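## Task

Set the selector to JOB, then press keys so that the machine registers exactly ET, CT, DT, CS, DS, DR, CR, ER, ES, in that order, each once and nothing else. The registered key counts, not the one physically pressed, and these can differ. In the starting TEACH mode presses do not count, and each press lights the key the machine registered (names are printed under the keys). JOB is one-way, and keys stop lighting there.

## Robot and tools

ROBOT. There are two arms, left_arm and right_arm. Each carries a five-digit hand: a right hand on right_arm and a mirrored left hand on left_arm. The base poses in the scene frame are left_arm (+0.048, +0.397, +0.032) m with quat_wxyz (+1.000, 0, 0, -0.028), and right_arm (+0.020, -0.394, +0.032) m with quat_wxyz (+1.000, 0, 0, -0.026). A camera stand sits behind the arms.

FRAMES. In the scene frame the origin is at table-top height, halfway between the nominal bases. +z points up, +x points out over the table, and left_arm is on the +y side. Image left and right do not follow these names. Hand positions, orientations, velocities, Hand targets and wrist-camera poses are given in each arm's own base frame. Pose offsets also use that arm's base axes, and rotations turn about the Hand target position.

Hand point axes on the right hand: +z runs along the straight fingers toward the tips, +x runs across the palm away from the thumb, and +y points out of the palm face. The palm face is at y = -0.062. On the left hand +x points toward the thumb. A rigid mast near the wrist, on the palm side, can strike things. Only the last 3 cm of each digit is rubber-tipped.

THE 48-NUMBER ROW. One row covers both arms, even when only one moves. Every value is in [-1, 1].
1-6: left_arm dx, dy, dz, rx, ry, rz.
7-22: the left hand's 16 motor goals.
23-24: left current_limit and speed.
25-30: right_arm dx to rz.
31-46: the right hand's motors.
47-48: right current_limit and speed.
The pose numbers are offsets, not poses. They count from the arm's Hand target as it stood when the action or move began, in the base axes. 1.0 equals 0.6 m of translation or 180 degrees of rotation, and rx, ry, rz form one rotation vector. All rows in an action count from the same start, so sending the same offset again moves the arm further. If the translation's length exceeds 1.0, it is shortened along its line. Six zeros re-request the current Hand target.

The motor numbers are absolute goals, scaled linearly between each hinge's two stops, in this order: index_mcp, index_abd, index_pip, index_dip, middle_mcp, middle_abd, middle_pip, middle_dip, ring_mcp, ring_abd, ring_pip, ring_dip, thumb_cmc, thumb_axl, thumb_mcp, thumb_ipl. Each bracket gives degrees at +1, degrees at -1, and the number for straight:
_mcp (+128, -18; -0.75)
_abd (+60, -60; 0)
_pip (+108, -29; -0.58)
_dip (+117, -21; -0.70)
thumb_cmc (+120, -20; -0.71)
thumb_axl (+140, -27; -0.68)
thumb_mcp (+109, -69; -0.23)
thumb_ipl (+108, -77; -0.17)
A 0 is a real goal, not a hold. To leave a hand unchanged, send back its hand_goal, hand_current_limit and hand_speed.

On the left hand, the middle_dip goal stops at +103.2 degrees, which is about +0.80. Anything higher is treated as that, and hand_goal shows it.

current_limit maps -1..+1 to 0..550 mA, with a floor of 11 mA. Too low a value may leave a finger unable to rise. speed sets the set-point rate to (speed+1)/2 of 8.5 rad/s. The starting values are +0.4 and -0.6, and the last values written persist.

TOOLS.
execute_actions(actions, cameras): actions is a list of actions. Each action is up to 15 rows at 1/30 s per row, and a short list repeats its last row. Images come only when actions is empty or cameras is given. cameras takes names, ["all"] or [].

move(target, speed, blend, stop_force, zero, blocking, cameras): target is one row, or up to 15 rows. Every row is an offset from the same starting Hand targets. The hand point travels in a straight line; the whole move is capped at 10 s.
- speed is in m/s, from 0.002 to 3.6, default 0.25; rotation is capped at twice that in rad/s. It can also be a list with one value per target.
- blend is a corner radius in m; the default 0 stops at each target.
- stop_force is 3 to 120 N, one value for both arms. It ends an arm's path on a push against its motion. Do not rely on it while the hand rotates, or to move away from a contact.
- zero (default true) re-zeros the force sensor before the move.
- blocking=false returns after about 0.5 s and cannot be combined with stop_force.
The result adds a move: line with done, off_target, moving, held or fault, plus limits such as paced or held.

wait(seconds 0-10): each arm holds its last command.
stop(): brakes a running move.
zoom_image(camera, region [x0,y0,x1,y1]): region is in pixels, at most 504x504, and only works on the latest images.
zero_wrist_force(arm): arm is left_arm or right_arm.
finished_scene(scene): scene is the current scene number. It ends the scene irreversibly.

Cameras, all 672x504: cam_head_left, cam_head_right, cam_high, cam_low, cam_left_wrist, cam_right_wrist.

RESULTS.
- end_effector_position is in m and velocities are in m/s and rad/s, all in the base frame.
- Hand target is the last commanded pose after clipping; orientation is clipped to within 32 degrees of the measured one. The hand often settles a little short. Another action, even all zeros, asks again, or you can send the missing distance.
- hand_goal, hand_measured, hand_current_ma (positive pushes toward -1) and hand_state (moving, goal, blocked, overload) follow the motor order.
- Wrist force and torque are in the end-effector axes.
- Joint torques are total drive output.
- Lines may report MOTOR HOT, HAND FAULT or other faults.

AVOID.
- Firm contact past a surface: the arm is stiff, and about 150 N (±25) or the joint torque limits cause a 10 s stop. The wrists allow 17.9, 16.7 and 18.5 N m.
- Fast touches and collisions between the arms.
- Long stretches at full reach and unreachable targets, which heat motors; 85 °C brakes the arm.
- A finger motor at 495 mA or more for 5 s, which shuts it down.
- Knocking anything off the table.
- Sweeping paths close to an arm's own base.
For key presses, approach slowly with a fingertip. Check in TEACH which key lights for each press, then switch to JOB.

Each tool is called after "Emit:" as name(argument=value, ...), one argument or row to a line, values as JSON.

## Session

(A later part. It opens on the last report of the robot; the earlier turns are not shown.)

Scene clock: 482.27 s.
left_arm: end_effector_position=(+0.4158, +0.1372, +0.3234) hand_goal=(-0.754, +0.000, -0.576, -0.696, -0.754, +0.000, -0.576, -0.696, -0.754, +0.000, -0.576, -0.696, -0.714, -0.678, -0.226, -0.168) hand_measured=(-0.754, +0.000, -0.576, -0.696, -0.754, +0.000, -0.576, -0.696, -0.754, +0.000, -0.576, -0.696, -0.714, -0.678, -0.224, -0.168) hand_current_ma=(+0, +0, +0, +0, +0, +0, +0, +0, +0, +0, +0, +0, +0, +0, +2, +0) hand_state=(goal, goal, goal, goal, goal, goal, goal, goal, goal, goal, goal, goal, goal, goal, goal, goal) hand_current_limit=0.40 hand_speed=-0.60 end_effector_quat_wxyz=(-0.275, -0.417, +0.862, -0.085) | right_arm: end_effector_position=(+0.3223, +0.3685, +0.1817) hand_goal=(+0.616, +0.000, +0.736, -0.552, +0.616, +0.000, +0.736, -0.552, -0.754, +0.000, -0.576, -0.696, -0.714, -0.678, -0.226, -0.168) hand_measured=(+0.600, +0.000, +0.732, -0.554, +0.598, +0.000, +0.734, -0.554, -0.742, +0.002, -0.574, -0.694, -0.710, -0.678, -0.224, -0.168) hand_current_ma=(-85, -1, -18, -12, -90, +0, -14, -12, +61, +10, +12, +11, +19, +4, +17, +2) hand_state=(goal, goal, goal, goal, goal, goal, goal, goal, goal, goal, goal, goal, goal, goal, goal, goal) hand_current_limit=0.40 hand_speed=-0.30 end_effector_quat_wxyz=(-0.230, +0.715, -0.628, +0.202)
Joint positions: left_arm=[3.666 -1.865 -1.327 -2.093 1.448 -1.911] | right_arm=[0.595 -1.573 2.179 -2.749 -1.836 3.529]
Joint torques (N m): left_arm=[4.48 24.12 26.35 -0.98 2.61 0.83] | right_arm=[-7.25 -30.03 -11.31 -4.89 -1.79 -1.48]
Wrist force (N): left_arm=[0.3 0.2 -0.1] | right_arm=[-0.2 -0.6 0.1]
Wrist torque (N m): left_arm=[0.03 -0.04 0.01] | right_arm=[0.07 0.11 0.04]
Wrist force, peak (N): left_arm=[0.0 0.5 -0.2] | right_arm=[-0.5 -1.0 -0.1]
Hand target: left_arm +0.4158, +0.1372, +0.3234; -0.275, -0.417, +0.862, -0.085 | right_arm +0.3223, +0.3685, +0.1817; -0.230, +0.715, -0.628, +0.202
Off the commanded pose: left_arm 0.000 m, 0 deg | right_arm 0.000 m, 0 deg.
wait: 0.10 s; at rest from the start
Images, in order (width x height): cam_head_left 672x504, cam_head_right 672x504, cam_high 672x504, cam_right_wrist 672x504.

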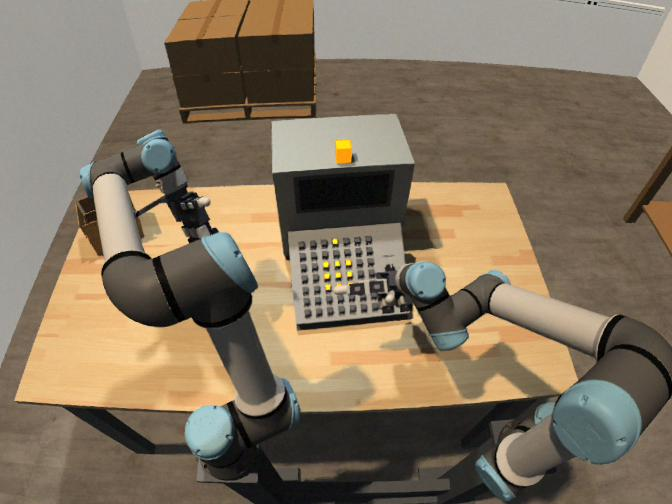

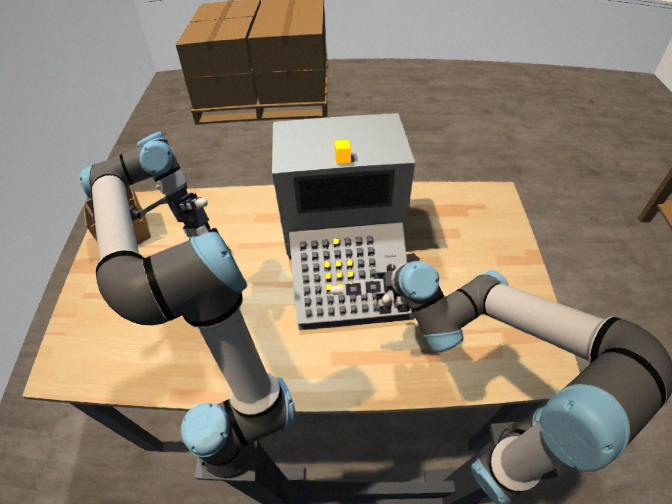

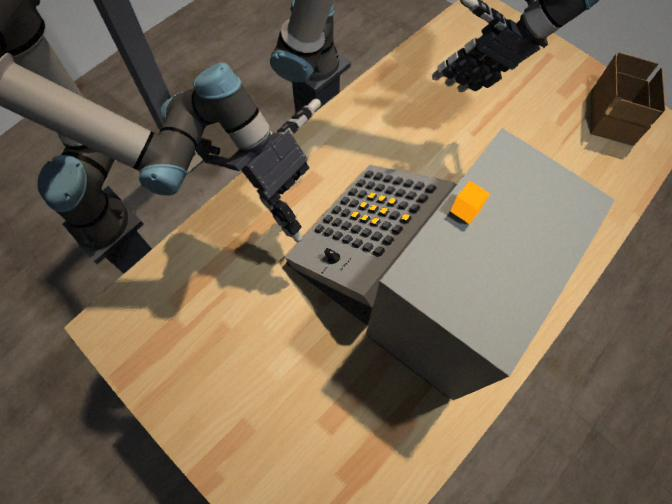

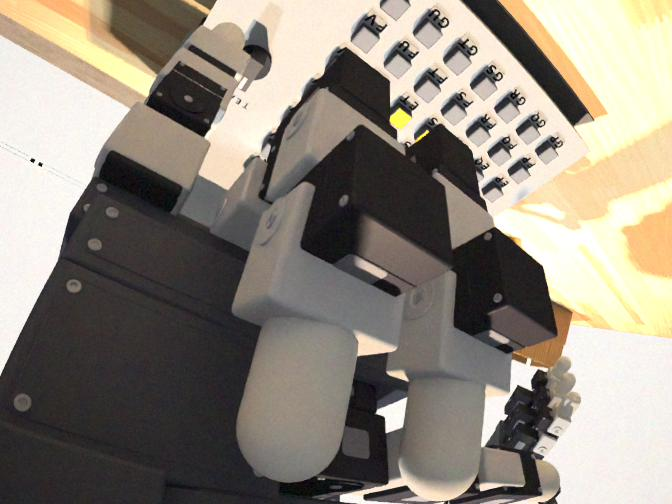

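Emit:
move(
  target=[0,0,0,0,0,0,-0.754,0,-0.576,-0.696,-0.754,0,-0.576,-0.696,-0.754,0,-0.576,-0.696,-0.714,-0.678,-0.226,-0.168,0.4,-0.6,0.0913,0.089,0.0258,0,0,0,0.616,0,0.737,-0.551,0.616,0,0.737,-0.551,-0.754,0,-0.576,-0.696,-0.714,-0.678,-0.226,-0.168,0.4,-0.3],
  speed=0.15,
  cameras=["cam_right_wrist","cam_high"],
)

Emit:
zoom_image(
  camera="cam_right_wrist",
  region=[130, 0, 330, 150],
)

Emit:
zoom_image(
  camera="cam_high",
  region=[290, 180, 390, 300],
)

Scene clock: 507.83 s.
left_arm: end_effector_position=(+0.4158, +0.1372, +0.3234) hand_goal=(-0.754, +0.000, -0.576, -0.696, -0.754, +0.000, -0.576, -0.696, -0.754, +0.000, -0.576, -0.696, -0.714, -0.678, -0.226, -0.168) hand_measured=(-0.754, +0.000, -0.576, -0.696, -0.754, +0.000, -0.576, -0.696, -0.754, +0.000, -0.576, -0.696, -0.714, -0.678, -0.224, -0.168) hand_current_ma=(+0, +0, +0, +0, +0, +0, +0, +0, +0, +0, +0, +0, +0, +0, +2, +0) hand_state=(goal, goal, goal, goal, goal, goal, goal, goal, goal, goal, goal, goal, goal, goal, goal, goal) hand_current_limit=0.40 hand_speed=-0.60 end_effector_quat_wxyz=(-0.275, -0.417, +0.862, -0.085) | right_arm: end_effector_position=(+0.3771, +0.4219, +0.1972) hand_goal=(+0.616, +0.000, +0.736, -0.552, +0.616, +0.000, +0.736, -0.552, -0.754, +0.000, -0.576, -0.696, -0.714, -0.678, -0.226, -0.168) hand_measured=(+0.600, +0.000, +0.732, -0.554, +0.598, +0.000, +0.734, -0.554, -0.742, +0.002, -0.574, -0.694, -0.710, -0.678, -0.224, -0.168) hand_current_ma=(-85, -1, -18, -12, -90, +0, -14, -12, +61, +10, +12, +11, +19, +4, +17, +2) hand_state=(goal, goal, goal, goal, goal, goal, goal, goal, goal, goal, goal, goal, goal, goal, goal, goal) hand_current_limit=0.40 hand_speed=-0.30 end_effector_quat_wxyz=(-0.230, +0.715, -0.628, +0.202)
Joint positions: left_arm=[3.666 -1.865 -1.327 -2.093 1.448 -1.911] | right_arm=[0.623 -1.418 1.962 -2.678 -1.851 3.553]
Joint torques (N m): left_arm=[3.82 24.41 26 -0.9 2.38 0.54] | right_arm=[6.84 -20.11 -28.37 -0.33 -2.01 1.62]
Wrist force (N): left_arm=[0.0 0.2 0.0] | right_arm=[0.1 -0.8 0.1]
Wrist torque (N m): left_arm=[0.02 -0.01 -0.01] | right_arm=[0.06 0.04 -0.12]
Wrist force, peak (N): left_arm=[0.2 0.2 -0.4] | right_arm=[-0.5 -1.7 0.6]
Hand target: left_arm +0.4158, +0.1372, +0.3234; -0.275, -0.417, +0.862, -0.085 | right_arm +0.3771, +0.4219, +0.1972; -0.230, +0.715, -0.628, +0.202
Off the commanded pose: left_arm 0.000 m, 0 deg | right_arm 0.000 m, 0 deg.
move: done
Images, in order (width x height): cam_high 672x504, cam_right_wrist 672x504.

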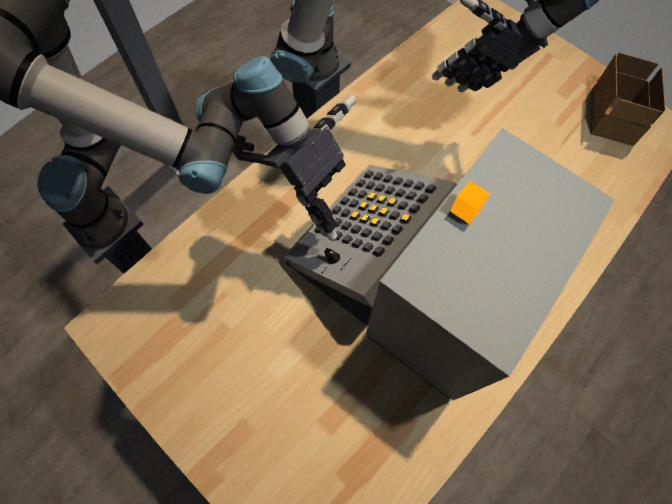

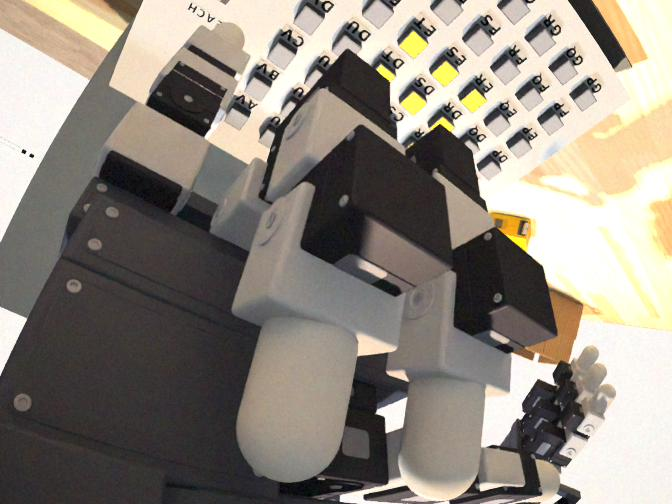

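Scaled by 2.520 from the camera's 672x504 image, which has a finer 960x720 frame.

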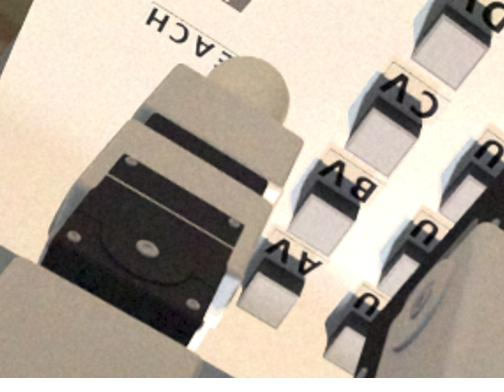

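Scaled by 4.200.

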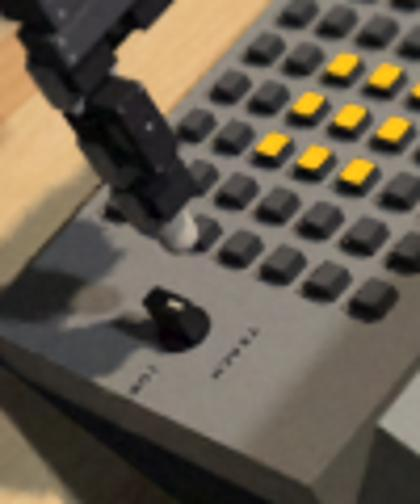

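Emit:
move(
  target=[0,0,0,0,0,0,-0.754,0,-0.576,-0.696,-0.754,0,-0.576,-0.696,-0.754,0,-0.576,-0.696,-0.714,-0.678,-0.226,-0.168,0.4,-0.6,0.0385,0.005,-0.0542,0,0,0,0.616,0,0.737,-0.551,0.616,0,0.737,-0.551,-0.754,0,-0.576,-0.696,-0.714,-0.678,-0.226,-0.168,0.4,-0.3],
  speed=0.03,
  stop_force=5,
  cameras=["cam_right_wrist","cam_high"],
)

Emit:
zoom_image(
  camera="cam_right_wrist",
  region=[130, 0, 330, 150],
)

Emit:
zoom_image(
  camera="cam_high",
  region=[290, 180, 390, 300],
)

Scene clock: 514.47 s.
left_arm: end_effector_position=(+0.4158, +0.1372, +0.3234) hand_goal=(-0.754, +0.000, -0.576, -0.696, -0.754, +0.000, -0.576, -0.696, -0.754, +0.000, -0.576, -0.696, -0.714, -0.678, -0.226, -0.168) hand_measured=(-0.754, +0.000, -0.576, -0.696, -0.754, +0.000, -0.576, -0.696, -0.754, +0.000, -0.576, -0.696, -0.714, -0.678, -0.224, -0.168) hand_current_ma=(+0, +0, +0, +0, +0, +0, +0, +0, +0, +0, +0, +0, +0, +0, +2, +0) hand_state=(goal, goal, goal, goal, goal, goal, goal, goal, goal, goal, goal, goal, goal, goal, goal, goal) hand_current_limit=0.40 hand_speed=-0.60 end_effector_quat_wxyz=(-0.275, -0.417, +0.862, -0.085) | right_arm: end_effector_position=(+0.4002, +0.4249, +0.1646) hand_goal=(+0.616, +0.000, +0.736, -0.552, +0.616, +0.000, +0.736, -0.552, -0.754, +0.000, -0.576, -0.696, -0.714, -0.678, -0.226, -0.168) hand_measured=(+0.600, +0.000, +0.732, -0.554, +0.598, +0.000, +0.734, -0.554, -0.742, +0.002, -0.574, -0.694, -0.710, -0.678, -0.224, -0.168) hand_current_ma=(-85, -1, -18, -12, -90, +0, -14, -12, +61, +10, +12, +11, +19, +4, +17, +2) hand_state=(goal, goal, goal, goal, goal, goal, goal, goal, goal, goal, goal, goal, goal, goal, goal, goal) hand_current_limit=0.40 hand_speed=-0.30 end_effector_quat_wxyz=(-0.230, +0.715, -0.628, +0.202)
Joint positions: left_arm=[3.666 -1.865 -1.327 -2.093 1.448 -1.911] | right_arm=[0.601 -1.334 1.957 -2.763 -1.839 3.534]
Joint torques (N m): left_arm=[3.29 24.7 27.42 -1.05 2.47 0.75] | right_arm=[-7.12 -23.36 -27.82 -5.03 1.4 -1.51]
Wrist force (N): left_arm=[-0.1 0.2 0.0] | right_arm=[-0.2 -0.8 0.0]
Wrist torque (N m): left_arm=[0.03 0.01 -0.02] | right_arm=[0.10 0.09 0.03]
Wrist force, peak (N): left_arm=[0.3 0.4 -0.1] | right_arm=[0.0 -1.1 -0.1]
Hand target: left_arm +0.4158, +0.1372, +0.3234; -0.275, -0.417, +0.862, -0.085 | right_arm +0.4002, +0.4249, +0.1646; -0.230, +0.715, -0.628, +0.202
Off the commanded pose: left_arm 0.000 m, 0 deg | right_arm 0.000 m, 0 deg.
move: done
Images, in order (width x height): cam_high 672x504, cam_right_wrist 672x504.

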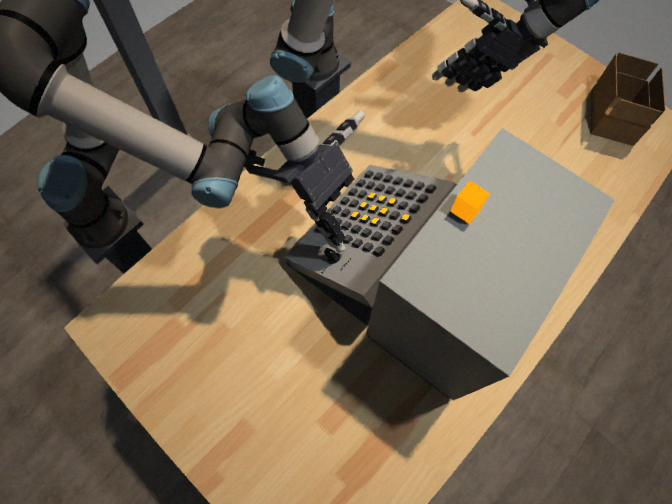

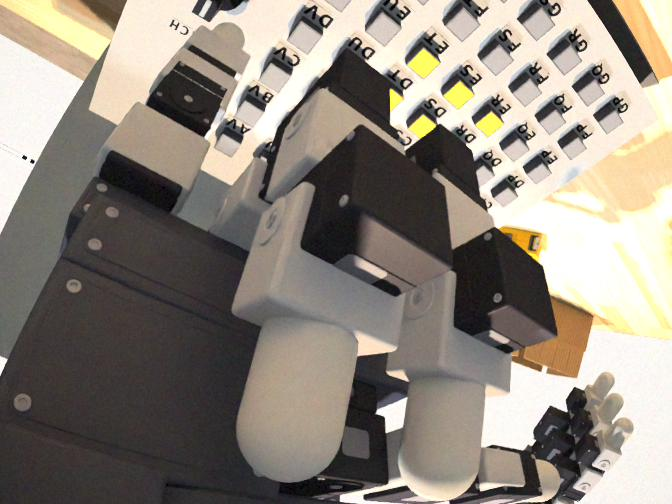

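Scaled by 2.520 from the camera's 672x504 image, which has a finer 960x720 frame.

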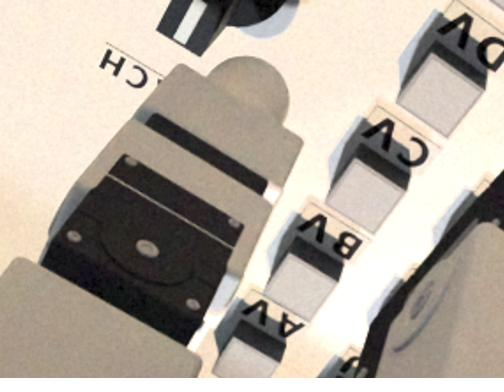

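Scaled by 4.200.

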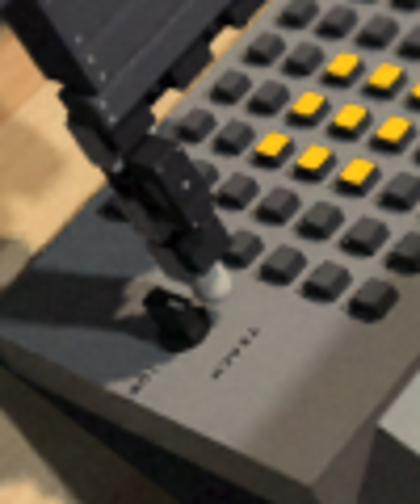

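Emit:
move(
  target=[0,0,0,0,0,0,-0.754,0,-0.576,-0.696,-0.754,0,-0.576,-0.696,-0.754,0,-0.576,-0.696,-0.714,-0.678,-0.226,-0.168,0.4,-0.6,-0.0167,-0.0023,-0.0107,0,0,0,0.616,0,0.737,-0.551,0.616,0,0.737,-0.551,-0.754,0,-0.576,-0.696,-0.714,-0.678,-0.226,-0.168,0.4,-0.3],
  speed=0.03,
  stop_force=5,
  cameras=["cam_right_wrist","cam_high"],
)

Emit:
zoom_image(
  camera="cam_right_wrist",
  region=[130, 0, 330, 150],
)

Emit:
zoom_image(
  camera="cam_high",
  region=[290, 180, 390, 300],
)

Scene clock: 526.23 s.
left_arm: end_effector_position=(+0.4158, +0.1372, +0.3234) hand_goal=(-0.754, +0.000, -0.576, -0.696, -0.754, +0.000, -0.576, -0.696, -0.754, +0.000, -0.576, -0.696, -0.714, -0.678, -0.226, -0.168) hand_measured=(-0.754, +0.000, -0.576, -0.696, -0.754, +0.000, -0.576, -0.696, -0.754, +0.000, -0.576, -0.696, -0.714, -0.678, -0.224, -0.168) hand_current_ma=(+0, +0, +0, +0, +0, +0, +0, +0, +0, +0, +0, +0, +0, +0, +2, +0) hand_state=(goal, goal, goal, goal, goal, goal, goal, goal, goal, goal, goal, goal, goal, goal, goal, goal) hand_current_limit=0.40 hand_speed=-0.60 end_effector_quat_wxyz=(-0.275, -0.417, +0.862, -0.085) | right_arm: end_effector_position=(+0.3902, +0.4236, +0.1582) hand_goal=(+0.616, +0.000, +0.736, -0.552, +0.616, +0.000, +0.736, -0.552, -0.754, +0.000, -0.576, -0.696, -0.714, -0.678, -0.226, -0.168) hand_measured=(+0.600, +0.000, +0.732, -0.554, +0.598, +0.000, +0.734, -0.554, -0.742, +0.002, -0.574, -0.694, -0.710, -0.678, -0.224, -0.168) hand_current_ma=(-85, -1, -18, -12, -90, +0, -14, -12, +61, +10, +12, +11, +19, +4, +17, +2) hand_state=(goal, goal, goal, goal, goal, goal, goal, goal, goal, goal, goal, goal, goal, goal, goal, goal) hand_current_limit=0.40 hand_speed=-0.30 end_effector_quat_wxyz=(-0.230, +0.715, -0.628, +0.202)
Joint positions: left_arm=[3.666 -1.865 -1.327 -2.093 1.448 -1.911] | right_arm=[0.611 -1.341 1.985 -2.783 -1.844 3.542]
Joint torques (N m): left_arm=[4.23 23.3 26.24 -0.96 2.52 0.5] | right_arm=[7.11 -40.09 -10.61 -5.14 -1.99 1.22]
Wrist force (N): left_arm=[0.1 0.2 -0.2] | right_arm=[-0.4 -0.6 0.0]
Wrist torque (N m): left_arm=[0.04 -0.02 -0.01] | right_arm=[0.11 0.12 0.00]
Wrist force, peak (N): left_arm=[0.1 0.3 -0.3] | right_arm=[-0.1 -1.3 -0.3]
Hand target: left_arm +0.4158, +0.1372, +0.3234; -0.275, -0.417, +0.862, -0.085 | right_arm +0.3902, +0.4236, +0.1582; -0.230, +0.715, -0.628, +0.202
Off the commanded pose: left_arm 0.000 m, 0 deg | right_arm 0.000 m, 0 deg.
move: done
Images, in order (width x height): cam_high 672x504, cam_right_wrist 672x504.

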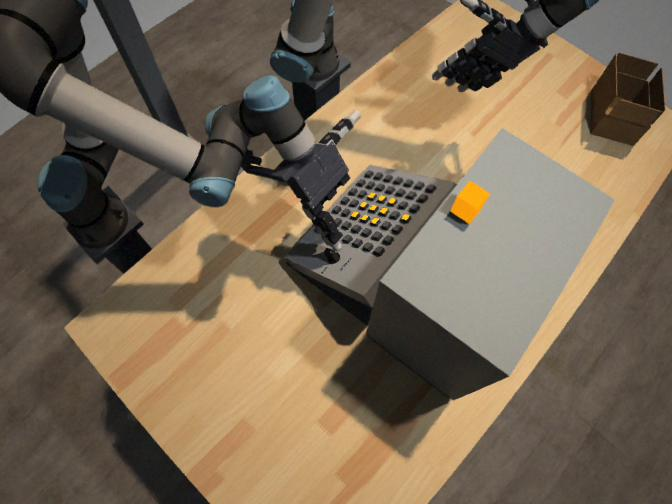

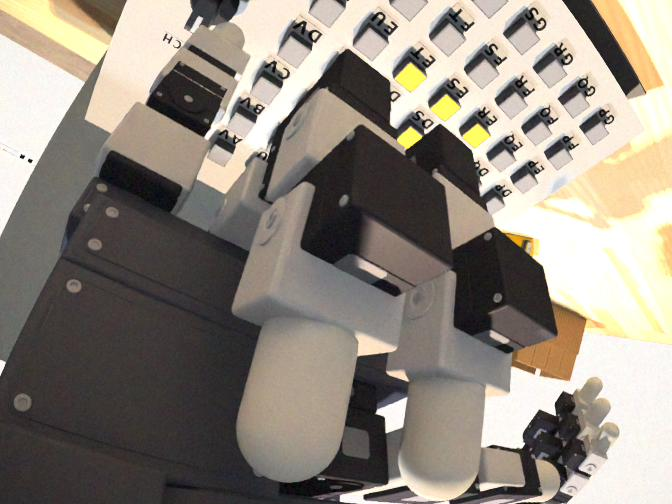

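Scaled by 2.520 from the camera's 672x504 image, which has a finer 960x720 frame.

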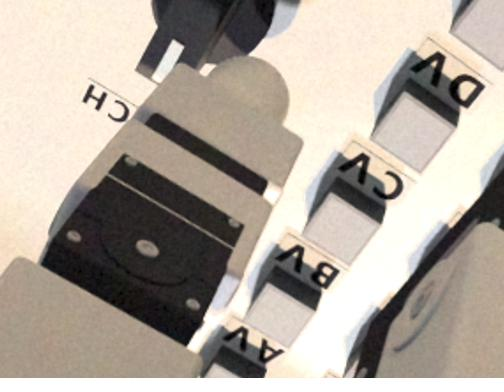

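Scaled by 4.200.

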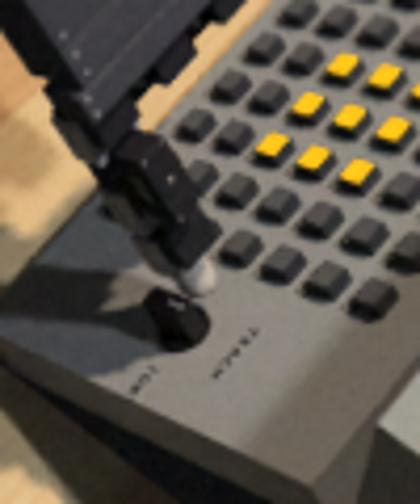

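Emit:
move(
  target=[0,0,0,0,0,0,-0.754,0,-0.576,-0.696,-0.754,0,-0.576,-0.696,-0.754,0,-0.576,-0.696,-0.714,-0.678,-0.226,-0.168,0.4,-0.6,0.00447,-0.033,0,0,0,0,0.616,0,0.737,-0.551,0.616,0,0.737,-0.551,-0.754,0,-0.576,-0.696,-0.714,-0.678,-0.226,-0.168,0.9,-0.3],
  speed=0.02,
  stop_force=6,
  cameras=["cam_right_wrist","cam_high"],
)

Emit:
zoom_image(
  camera="cam_right_wrist",
  region=[130, 0, 330, 150],
)

Emit:
zoom_image(
  camera="cam_high",
  region=[290, 180, 390, 300],
)

Scene clock: 536.07 s.
left_arm: end_effector_position=(+0.4158, +0.1372, +0.3234) hand_goal=(-0.754, +0.000, -0.576, -0.696, -0.754, +0.000, -0.576, -0.696, -0.754, +0.000, -0.576, -0.696, -0.714, -0.678, -0.226, -0.168) hand_measured=(-0.754, +0.000, -0.576, -0.696, -0.754, +0.000, -0.576, -0.696, -0.754, +0.000, -0.576, -0.696, -0.714, -0.678, -0.224, -0.168) hand_current_ma=(+0, +0, +0, +0, +0, +0, +0, +0, +0, +0, +0, +0, +0, +0, +2, +0) hand_state=(goal, goal, goal, goal, goal, goal, goal, goal, goal, goal, goal, goal, goal, goal, goal, goal) hand_current_limit=0.40 hand_speed=-0.60 end_effector_quat_wxyz=(-0.275, -0.417, +0.862, -0.085) | right_arm: end_effector_position=(+0.3921, +0.4097, +0.1582) hand_goal=(+0.616, +0.000, +0.736, -0.552, +0.616, +0.000, +0.736, -0.552, -0.754, +0.000, -0.576, -0.696, -0.714, -0.678, -0.226, -0.168) hand_measured=(+0.600, +0.000, +0.732, -0.554, +0.598, +0.000, +0.734, -0.554, -0.742, -0.098, -0.574, -0.694, -0.710, -0.678, -0.224, -0.168) hand_current_ma=(-85, -1, -18, -12, -90, +0, -14, -12, +59, -435, +12, +11, +19, +4, +17, +2) hand_state=(goal, goal, goal, goal, goal, goal, goal, goal, goal, blocked, goal, goal, goal, goal, goal, goal) hand_current_limit=0.90 hand_speed=-0.30 end_effector_quat_wxyz=(-0.230, +0.715, -0.628, +0.202)
Joint positions: left_arm=[3.666 -1.865 -1.327 -2.093 1.448 -1.911] | right_arm=[0.585 -1.359 2.011 -2.796 -1.83 3.519]
Joint torques (N m): left_arm=[3.19 24.97 27.17 -0.9 2.35 1.04] | right_arm=[4.61 -20.83 -26.38 -0.18 -3.12 1.3]
Wrist force (N): left_arm=[0.1 0.2 -0.2] | right_arm=[-3.4 -0.8 -2.1]
Wrist torque (N m): left_arm=[0.04 -0.02 -0.01] | right_arm=[0.21 -0.14 -0.20]
Wrist force, peak (N): left_arm=[0.4 0.3 -0.2] | right_arm=[-6.2 -0.8 -3.5]
Hand target: left_arm +0.4158, +0.1372, +0.3234; -0.275, -0.417, +0.862, -0.085 | right_arm +0.3921, +0.4097, +0.1582; -0.230, +0.715, -0.628, +0.202 (not the last commanded pose)
Off the commanded pose: left_arm 0.000 m, 0 deg | right_arm 0.006 m, 0 deg.
move: contact (right_arm)
Images, in order (width x height): cam_high 672x504, cam_right_wrist 672x504.

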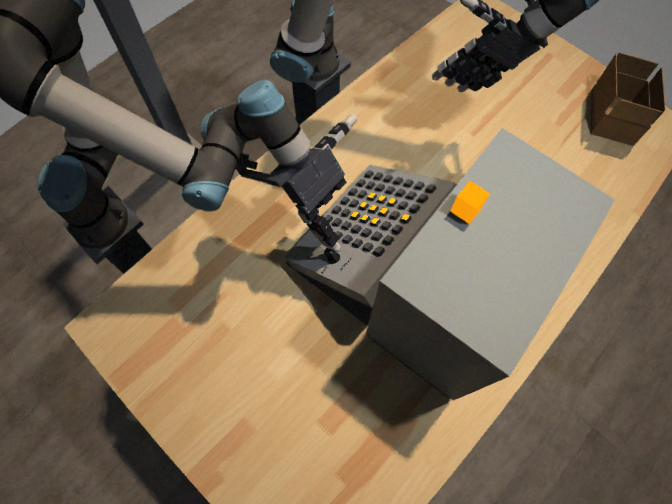

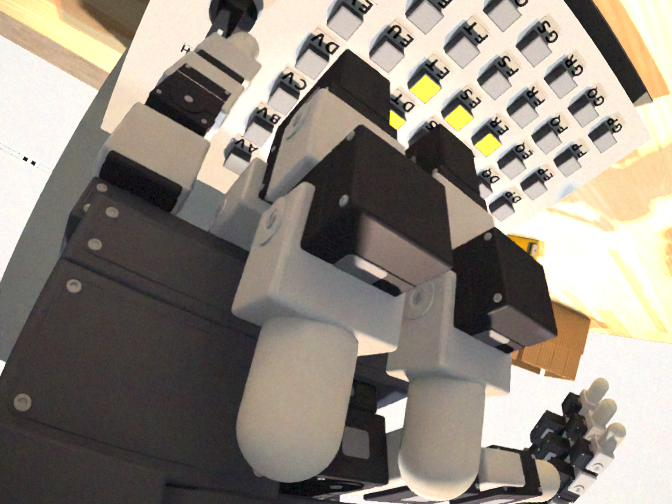

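Scaled by 2.520 from the camera's 672x504 image, which has a finer 960x720 frame.

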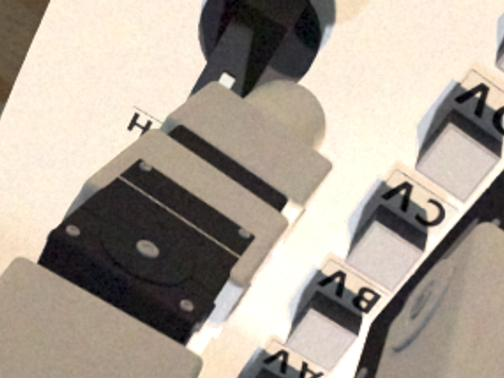

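Scaled by 4.200.

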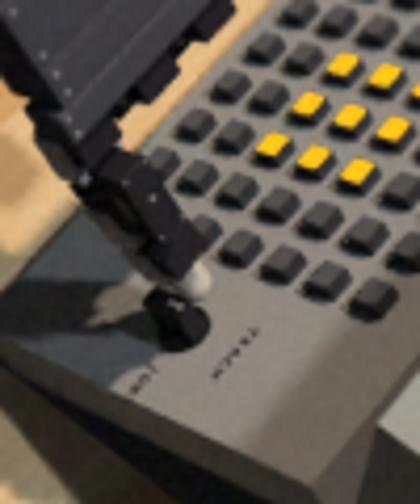

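Emit:
move(
  target=[
    [0,0,0,0,0,0,-0.754,0,-0.576,-0.696,-0.754,0,-0.576,-0.696,-0.754,0,-0.576,-0.696,-0.714,-0.678,-0.226,-0.168,0.4,-0.6,-0.0018,0.0132,0,0,0,0,0.616,0,0.737,-0.551,0.616,0,0.737,-0.551,-0.754,0,-0.576,-0.696,-0.714,-0.678,-0.226,-0.168,0.7,-0.3],
    [0,0,0,0,0,0,-0.754,0,-0.576,-0.696,-0.754,0,-0.576,-0.696,-0.754,0,-0.576,-0.696,-0.714,-0.678,-0.226,-0.168,0.4,-0.6,0.0094,0.0147,0.0072,0,0,0,0.616,0,0.737,-0.551,0.616,0,0.737,-0.551,-0.754,0,-0.576,-0.696,-0.714,-0.678,-0.226,-0.168,0.7,-0.3],
  ],
  speed=0.05,
)

Emit:
move(
  target=[0,0,0,0,0,0,-0.754,0,-0.576,-0.696,-0.754,0,-0.576,-0.696,-0.754,0,-0.576,-0.696,-0.714,-0.678,-0.226,-0.168,0.4,-0.6,0.0049,-0.0363,0,0,0,0,0.616,0,0.737,-0.551,0.616,0,0.737,-0.551,-0.754,0,-0.576,-0.696,-0.714,-0.678,-0.226,-0.168,0.7,-0.3],
  speed=0.02,
  stop_force=6,
  cameras=["cam_right_wrist","cam_high"],
)

Emit:
zoom_image(
  camera="cam_right_wrist",
  region=[130, 0, 330, 150],
)

Emit:
zoom_image(
  camera="cam_high",
  region=[290, 180, 390, 300],
)

Scene clock: 557.03 s.
left_arm: end_effector_position=(+0.4158, +0.1372, +0.3234) hand_goal=(-0.754, +0.000, -0.576, -0.696, -0.754, +0.000, -0.576, -0.696, -0.754, +0.000, -0.576, -0.696, -0.714, -0.678, -0.226, -0.168) hand_measured=(-0.754, +0.000, -0.576, -0.696, -0.754, +0.000, -0.576, -0.696, -0.754, +0.000, -0.576, -0.696, -0.714, -0.678, -0.224, -0.168) hand_current_ma=(+0, +0, +0, +0, +0, +0, +0, +0, +0, +0, +0, +0, +0, +0, +2, +0) hand_state=(goal, goal, goal, goal, goal, goal, goal, goal, goal, goal, goal, goal, goal, goal, goal, goal) hand_current_limit=0.40 hand_speed=-0.60 end_effector_quat_wxyz=(-0.275, -0.417, +0.862, -0.085) | right_arm: end_effector_position=(+0.3977, +0.4185, +0.1625) hand_goal=(+0.616, +0.000, +0.736, -0.552, +0.616, +0.000, +0.736, -0.552, -0.754, +0.000, -0.576, -0.696, -0.714, -0.678, -0.226, -0.168) hand_measured=(+0.600, +0.000, +0.732, -0.554, +0.598, +0.000, +0.734, -0.554, -0.738, -0.026, -0.572, -0.694, -0.710, -0.678, -0.224, -0.168) hand_current_ma=(-85, -1, -18, -12, -90, +0, -14, -12, +82, -111, +23, +11, +19, +4, +17, +2) hand_state=(goal, goal, goal, goal, goal, goal, goal, goal, goal, blocked, goal, goal, goal, goal, goal, goal) hand_current_limit=0.70 hand_speed=-0.30 end_effector_quat_wxyz=(-0.230, +0.715, -0.628, +0.202)
Joint positions: left_arm=[3.666 -1.865 -1.327 -2.093 1.448 -1.911] | right_arm=[0.594 -1.344 1.977 -2.775 -1.835 3.527]
Joint torques (N m): left_arm=[4.22 24.28 25.65 -0.73 2.49 0.73] | right_arm=[-7.53 -22 -27.35 -0.57 1.23 -1.3]
Wrist force (N): left_arm=[0.0 0.2 0.1] | right_arm=[-0.9 -0.5 0.0]
Wrist torque (N m): left_arm=[0.02 -0.01 -0.01] | right_arm=[0.02 0.03 -0.15]
Wrist force, peak (N): left_arm=[0.1 0.5 0.0] | right_arm=[-3.6 -0.7 -2.4]
Hand target: left_arm +0.4158, +0.1372, +0.3234; -0.275, -0.417, +0.862, -0.085 | right_arm +0.3977, +0.4185, +0.1626; -0.230, +0.715, -0.628, +0.202
Off the commanded pose: left_arm 0.000 m, 0 deg | right_arm 0.000 m, 0 deg.
move: done

Scene clock: 559.00 s.
left_arm: end_effector_position=(+0.4158, +0.1372, +0.3234) hand_goal=(-0.754, +0.000, -0.576, -0.696, -0.754, +0.000, -0.576, -0.696, -0.754, +0.000, -0.576, -0.696, -0.714, -0.678, -0.226, -0.168) hand_measured=(-0.754, +0.000, -0.576, -0.696, -0.754, +0.000, -0.576, -0.696, -0.754, +0.000, -0.576, -0.696, -0.714, -0.678, -0.224, -0.168) hand_current_ma=(+0, +0, +0, +0, +0, +0, +0, +0, +0, +0, +0, +0, +0, +0, +2, +0) hand_state=(goal, goal, goal, goal, goal, goal, goal, goal, goal, goal, goal, goal, goal, goal, goal, goal) hand_current_limit=0.40 hand_speed=-0.60 end_effector_quat_wxyz=(-0.275, -0.417, +0.862, -0.085) | right_arm: end_effector_position=(+0.4007, +0.3967, +0.1625) hand_goal=(+0.616, +0.000, +0.736, -0.552, +0.616, +0.000, +0.736, -0.552, -0.754, +0.000, -0.576, -0.696, -0.714, -0.678, -0.226, -0.168) hand_measured=(+0.600, +0.000, +0.732, -0.554, +0.598, +0.000, +0.734, -0.554, -0.738, -0.232, -0.572, -0.694, -0.710, -0.678, -0.224, -0.168) hand_current_ma=(-85, -1, -18, -12, -90, +0, -14, -12, +80, -468, +20, +11, +19, +4, +17, +2) hand_state=(goal, goal, goal, goal, goal, goal, goal, goal, goal, blocked, goal, goal, goal, goal, goal, goal) hand_current_limit=0.70 hand_speed=-0.30 end_effector_quat_wxyz=(-0.230, +0.715, -0.628, +0.202)
Joint positions: left_arm=[3.666 -1.865 -1.327 -2.093 1.448 -1.911] | right_arm=[0.553 -1.373 2.016 -2.794 -1.813 3.492]
Joint torques (N m): left_arm=[3.37 24.41 26.64 -0.89 2.47 0.58] | right_arm=[-11.27 -38.9 -10.07 -4.36 0.01 -1.66]
Wrist force (N): left_arm=[0.3 0.1 -0.1] | right_arm=[-6.9 -1.0 0.6]
Wrist torque (N m): left_arm=[0.02 -0.05 0.01] | right_arm=[-0.01 -0.68 -0.46]
Wrist force, peak (N): left_arm=[0.1 0.3 -0.3] | right_arm=[-6.5 -1.3 -3.6]
Hand target: left_arm +0.4158, +0.1372, +0.3234; -0.275, -0.417, +0.862, -0.085 | right_arm +0.4007, +0.3967, +0.1626; -0.230, +0.715, -0.628, +0.202
Off the commanded pose: left_arm 0.000 m, 0 deg | right_arm 0.000 m, 0 deg.
move: done
Images, in order (width x height): cam_high 672x504, cam_right_wrist 672x504.

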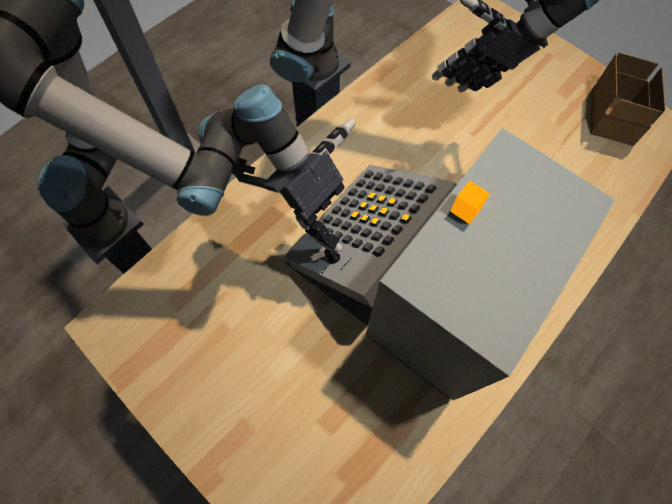

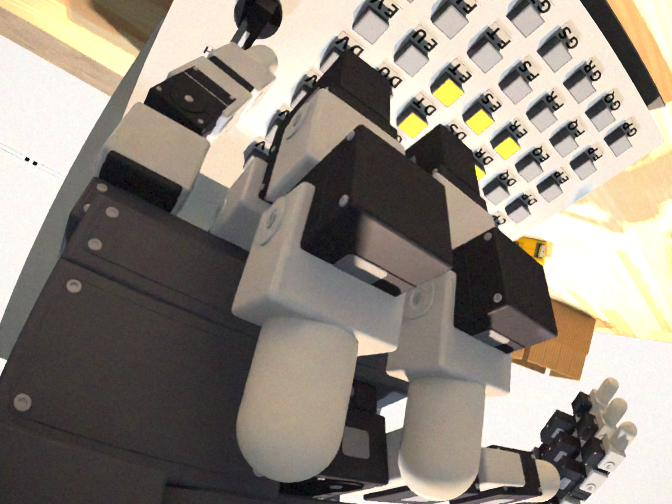

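Scaled by 2.520 from the camera's 672x504 image, which has a finer 960x720 frame.

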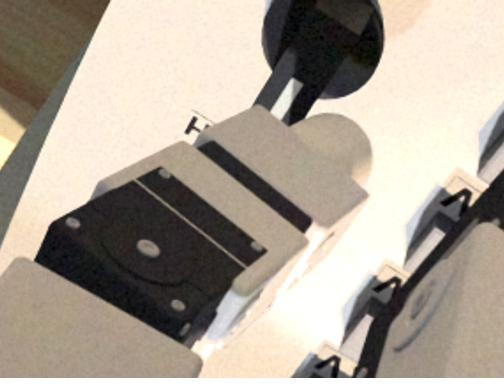

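Scaled by 4.200.

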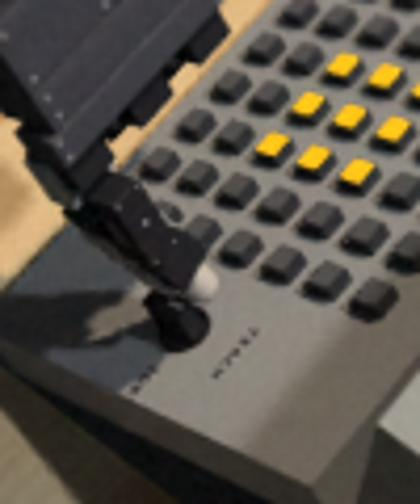

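Emit:
move(
  target=[
    [0,0,0,0,0,0,-0.754,0,-0.576,-0.696,-0.754,0,-0.576,-0.696,-0.754,0,-0.576,-0.696,-0.714,-0.678,-0.226,-0.168,0.4,-0.6,-0.0045,0.033,0,0,0,0,0.616,0,0.737,-0.551,0.616,0,0.737,-0.551,-0.754,0,-0.576,-0.696,-0.714,-0.678,-0.226,-0.168,0.7,-0.3],
    [0,0,0,0,0,0,-0.754,0,-0.576,-0.696,-0.754,0,-0.576,-0.696,-0.754,0,-0.576,-0.696,-0.714,-0.678,-0.226,-0.168,0.4,-0.6,-0.0527,0.0267,0.0677,0,0,0,0.616,0,0.737,-0.551,0.616,0,0.737,-0.551,-0.754,0,-0.576,-0.696,-0.714,-0.678,-0.226,-0.168,0.7,-0.3],
  ],
  speed=[0.05,0.12],
  blend=0.002,
)

Emit:
move(
  target=[0,0,0,0,0,0,-0.754,0,-0.576,-0.696,-0.754,0,-0.576,-0.696,-0.754,0,-0.576,-0.696,-0.714,-0.678,-0.226,-0.168,0.4,-0.6,0.1528,0.0402,-0.0493,0,0,0,0.616,0,0.737,-0.551,0.616,0,0.737,-0.551,-1,0,0.81,-0.696,-0.714,-0.678,-0.226,-0.168,0.7,-0.3],
  speed=0.1,
  cameras=["cam_right_wrist","cam_high","cam_head_left"],
)

Emit:
zoom_image(
  camera="cam_right_wrist",
  region=[0, 0, 400, 300],
)

Emit:
zoom_image(
  camera="cam_high",
  region=[290, 180, 390, 300],
)

Scene clock: 621.37 s.
left_arm: end_effector_position=(+0.4158, +0.1372, +0.3234) hand_goal=(-0.754, +0.000, -0.576, -0.696, -0.754, +0.000, -0.576, -0.696, -0.754, +0.000, -0.576, -0.696, -0.714, -0.678, -0.226, -0.168) hand_measured=(-0.754, +0.000, -0.576, -0.696, -0.754, +0.000, -0.576, -0.696, -0.754, +0.000, -0.576, -0.696, -0.714, -0.678, -0.224, -0.168) hand_current_ma=(+0, +0, +0, +0, +0, +0, +0, +0, +0, +0, +0, +0, +0, +0, +2, +0) hand_state=(goal, goal, goal, goal, goal, goal, goal, goal, goal, goal, goal, goal, goal, goal, goal, goal) hand_current_limit=0.40 hand_speed=-0.60 end_effector_quat_wxyz=(-0.275, -0.417, +0.862, -0.085) | right_arm: end_effector_position=(+0.3691, +0.4127, +0.2031) hand_goal=(+0.616, +0.000, +0.736, -0.552, +0.616, +0.000, +0.736, -0.552, -0.754, +0.000, -0.576, -0.696, -0.714, -0.678, -0.226, -0.168) hand_measured=(+0.600, +0.000, +0.732, -0.554, +0.598, +0.000, +0.734, -0.554, -0.740, -0.002, -0.572, -0.694, -0.710, -0.678, -0.224, -0.168) hand_current_ma=(-85, -1, -18, -12, -90, +0, -14, -12, +77, -12, +20, +11, +19, +4, +17, +2) hand_state=(goal, goal, goal, goal, goal, goal, goal, goal, goal, goal, goal, goal, goal, goal, goal, goal) hand_current_limit=0.70 hand_speed=-0.30 end_effector_quat_wxyz=(-0.230, +0.715, -0.628, +0.202)
Joint positions: left_arm=[3.666 -1.865 -1.327 -2.093 1.448 -1.911] | right_arm=[0.617 -1.454 1.985 -2.668 -1.848 3.548]
Joint torques (N m): left_arm=[4.24 23.21 26.79 -1.19 2.57 0.9] | right_arm=[7.67 -36.15 -28.86 -0.26 -2.12 1.66]
Wrist force (N): left_arm=[0.0 0.2 0.0] | right_arm=[-0.1 -0.9 0.2]
Wrist torque (N m): left_arm=[0.03 -0.01 -0.01] | right_arm=[0.05 0.07 -0.14]
Wrist force, peak (N): left_arm=[0.5 0.2 -0.3] | right_arm=[-6.9 -1.1 0.2]
Hand target: left_arm +0.4158, +0.1372, +0.3234; -0.275, -0.417, +0.862, -0.085 | right_arm +0.3690, +0.4127, +0.2032; -0.230, +0.715, -0.628, +0.202
Off the commanded pose: left_arm 0.000 m, 0 deg | right_arm 0.000 m, 0 deg.
move: done

Scene clock: 622.83 s.
left_arm: end_effector_position=(+0.4158, +0.1372, +0.3234) hand_goal=(-0.754, +0.000, -0.576, -0.696, -0.754, +0.000, -0.576, -0.696, -0.754, +0.000, -0.576, -0.696, -0.714, -0.678, -0.226, -0.168) hand_measured=(-0.754, +0.000, -0.576, -0.696, -0.754, +0.000, -0.576, -0.696, -0.754, +0.000, -0.576, -0.696, -0.714, -0.678, -0.224, -0.168) hand_current_ma=(+0, +0, +0, +0, +0, +0, +0, +0, +0, +0, +0, +0, +0, +0, +2, +0) hand_state=(goal, goal, goal, goal, goal, goal, goal, goal, goal, goal, goal, goal, goal, goal, goal, goal) hand_current_limit=0.40 hand_speed=-0.60 end_effector_quat_wxyz=(-0.275, -0.417, +0.862, -0.085) | right_arm: end_effector_position=(+0.4607, +0.4369, +0.1736) hand_goal=(+0.616, +0.000, +0.736, -0.552, +0.616, +0.000, +0.736, -0.552, -1.000, +0.000, +0.810, -0.696, -0.714, -0.678, -0.226, -0.168) hand_measured=(+0.600, +0.000, +0.732, -0.554, +0.598, +0.000, +0.734, -0.554, -0.986, -0.002, +0.806, -0.694, -0.710, -0.678, -0.224, -0.168) hand_current_ma=(-85, -1, -18, -12, -90, +0, -14, -12, +72, -12, -25, +11, +19, +4, +17, +2) hand_state=(goal, goal, goal, goal, goal, goal, goal, goal, goal, goal, goal, goal, goal, goal, goal, goal) hand_current_limit=0.70 hand_speed=-0.30 end_effector_quat_wxyz=(-0.230, +0.715, -0.628, +0.202)
Joint positions: left_arm=[3.666 -1.865 -1.327 -2.093 1.448 -1.911] | right_arm=[0.558 -1.239 1.802 -2.713 -1.815 3.496]
Joint torques (N m): left_arm=[3.55 23.71 26.44 -0.91 2.49 0.66] | right_arm=[-7.1 -29.23 -28.41 -0.66 1.43 -1.57]
Wrist force (N): left_arm=[0.3 0.3 -0.2] | right_arm=[-0.2 -0.7 0.0]
Wrist torque (N m): left_arm=[0.05 -0.05 0.01] | right_arm=[0.11 0.07 0.07]
Wrist force, peak (N): left_arm=[0.1 0.5 -0.2] | right_arm=[-0.1 -1.2 0.5]
Hand target: left_arm +0.4158, +0.1372, +0.3234; -0.275, -0.417, +0.862, -0.085 | right_arm +0.4607, +0.4369, +0.1736; -0.230, +0.715, -0.628, +0.202
Off the commanded pose: left_arm 0.000 m, 0 deg | right_arm 0.000 m, 0 deg.
move: done
Images, in order (width x height): cam_head_left 672x504, cam_high 672x504, cam_right_wrist 672x504.

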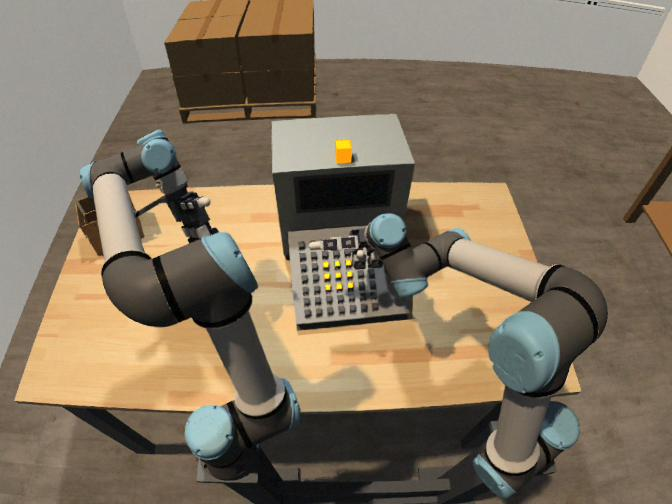

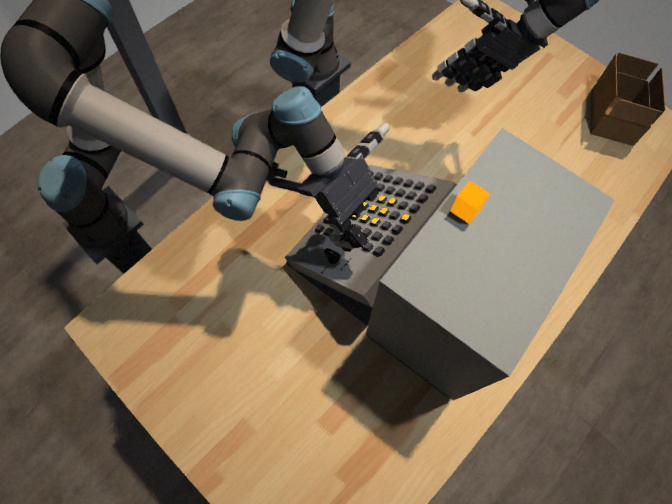

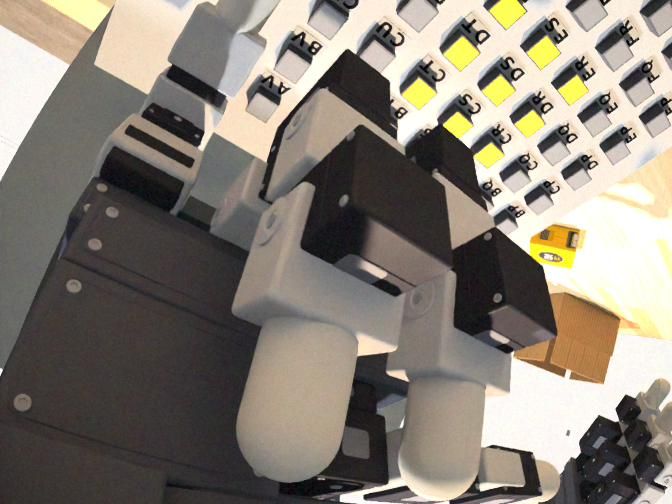

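Scaled by 1.260 from the camera's 672x504 image, which has a finer 960x720 frame.

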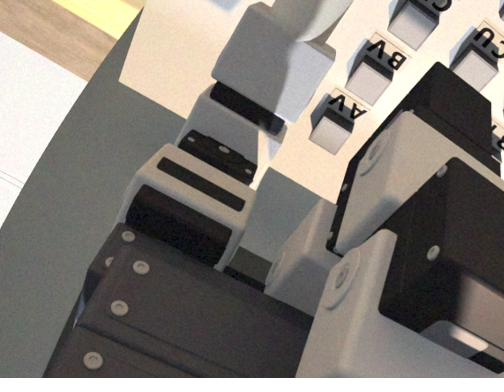

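Scaled by 4.200.

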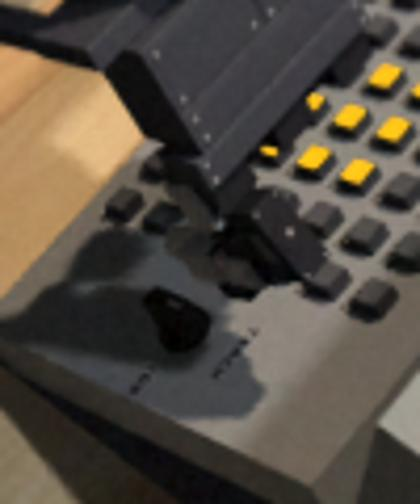

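Emit:
execute_actions(
  actions=[],
  cameras=["cam_right_wrist","cam_high"],
)

Emit:
zoom_image(
  camera="cam_high",
  region=[270, 160, 430, 300],
)

Emit:
zoom_image(
  camera="cam_right_wrist",
  region=[140, 0, 440, 220],
)

Scene clock: 645.83 s.
left_arm: end_effector_position=(+0.4158, +0.1372, +0.3234) hand_goal=(-0.754, +0.000, -0.576, -0.696, -0.754, +0.000, -0.576, -0.696, -0.754, +0.000, -0.576, -0.696, -0.714, -0.678, -0.226, -0.168) hand_measured=(-0.754, +0.000, -0.576, -0.696, -0.754, +0.000, -0.576, -0.696, -0.754, +0.000, -0.576, -0.696, -0.714, -0.678, -0.224, -0.168) hand_current_ma=(+0, +0, +0, +0, +0, +0, +0, +0, +0, +0, +0, +0, +0, +0, +2, +0) hand_state=(goal, goal, goal, goal, goal, goal, goal, goal, goal, goal, goal, goal, goal, goal, goal, goal) hand_current_limit=0.40 hand_speed=-0.60 end_effector_quat_wxyz=(-0.275, -0.417, +0.862, -0.085) | right_arm: end_effector_position=(+0.4607, +0.4369, +0.1736) hand_goal=(+0.616, +0.000, +0.736, -0.552, +0.616, +0.000, +0.736, -0.552, -1.000, +0.000, +0.810, -0.696, -0.714, -0.678, -0.226, -0.168) hand_measured=(+0.600, +0.000, +0.732, -0.554, +0.598, +0.000, +0.734, -0.554, -0.986, -0.002, +0.806, -0.694, -0.710, -0.678, -0.224, -0.168) hand_current_ma=(-85, -1, -18, -12, -90, +0, -14, -12, +72, -12, -25, +11, +19, +4, +17, +2) hand_state=(goal, goal, goal, goal, goal, goal, goal, goal, goal, goal, goal, goal, goal, goal, goal, goal) hand_current_limit=0.70 hand_speed=-0.30 end_effector_quat_wxyz=(-0.230, +0.715, -0.628, +0.202)
Joint positions: left_arm=[3.666 -1.865 -1.327 -2.093 1.448 -1.911] | right_arm=[0.557 -1.239 1.802 -2.713 -1.815 3.496]
Joint velocities: within noise
Joint torques (N m): left_arm=[4.12 24.02 26.35 -0.99 2.48 0.71] | right_arm=[-6.93 -27.58 -28.6 -0.59 1.41 -1.56]
Wrist force (N): left_arm=[0.1 0.5 0.0] | right_arm=[-0.3 -0.7 -0.1]
Wrist torque (N m): left_arm=[0.06 -0.02 -0.01] | right_arm=[0.12 0.08 0.06]
Wrist force, peak (N): left_arm=[0.3 0.4 -0.3] | right_arm=[-0.2 -1.0 -0.1]
Hand target: left_arm +0.4158, +0.1372, +0.3234; -0.275, -0.417, +0.862, -0.085 | right_arm +0.4607, +0.4369, +0.1736; -0.230, +0.715, -0.628, +0.202
Off the commanded pose: left_arm 0.000 m, 0 deg | right_arm 0.000 m, 0 deg.
Images, in order (width x height): cam_high 672x504, cam_right_wrist 672x504.

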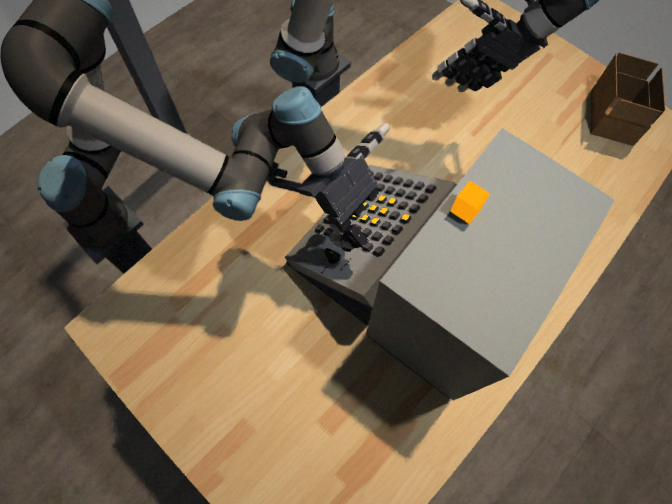

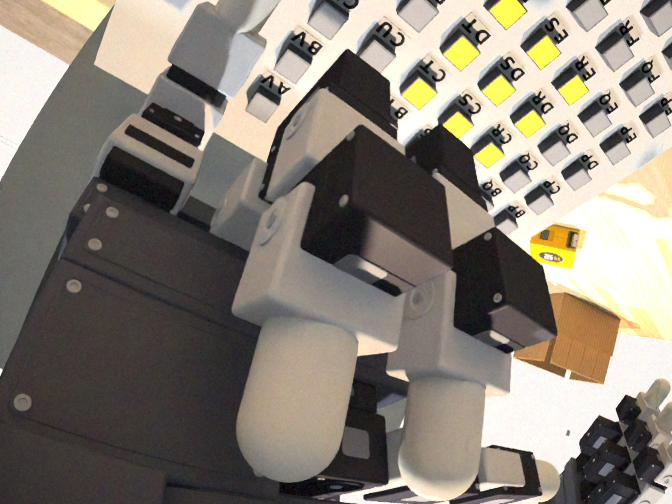

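Scaled by 3.150.

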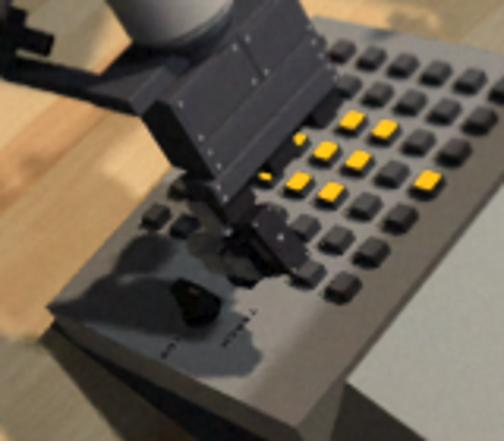

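Scaled by 1.680 from the camera's 672x504 image, which has a finer 960x720 frame.

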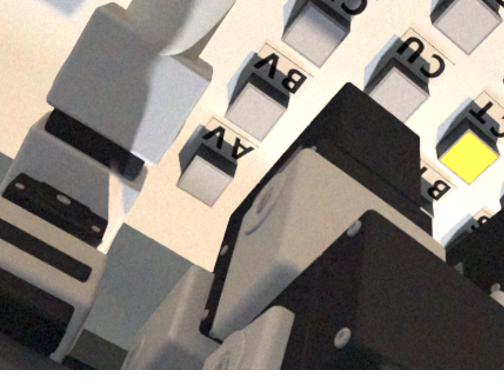

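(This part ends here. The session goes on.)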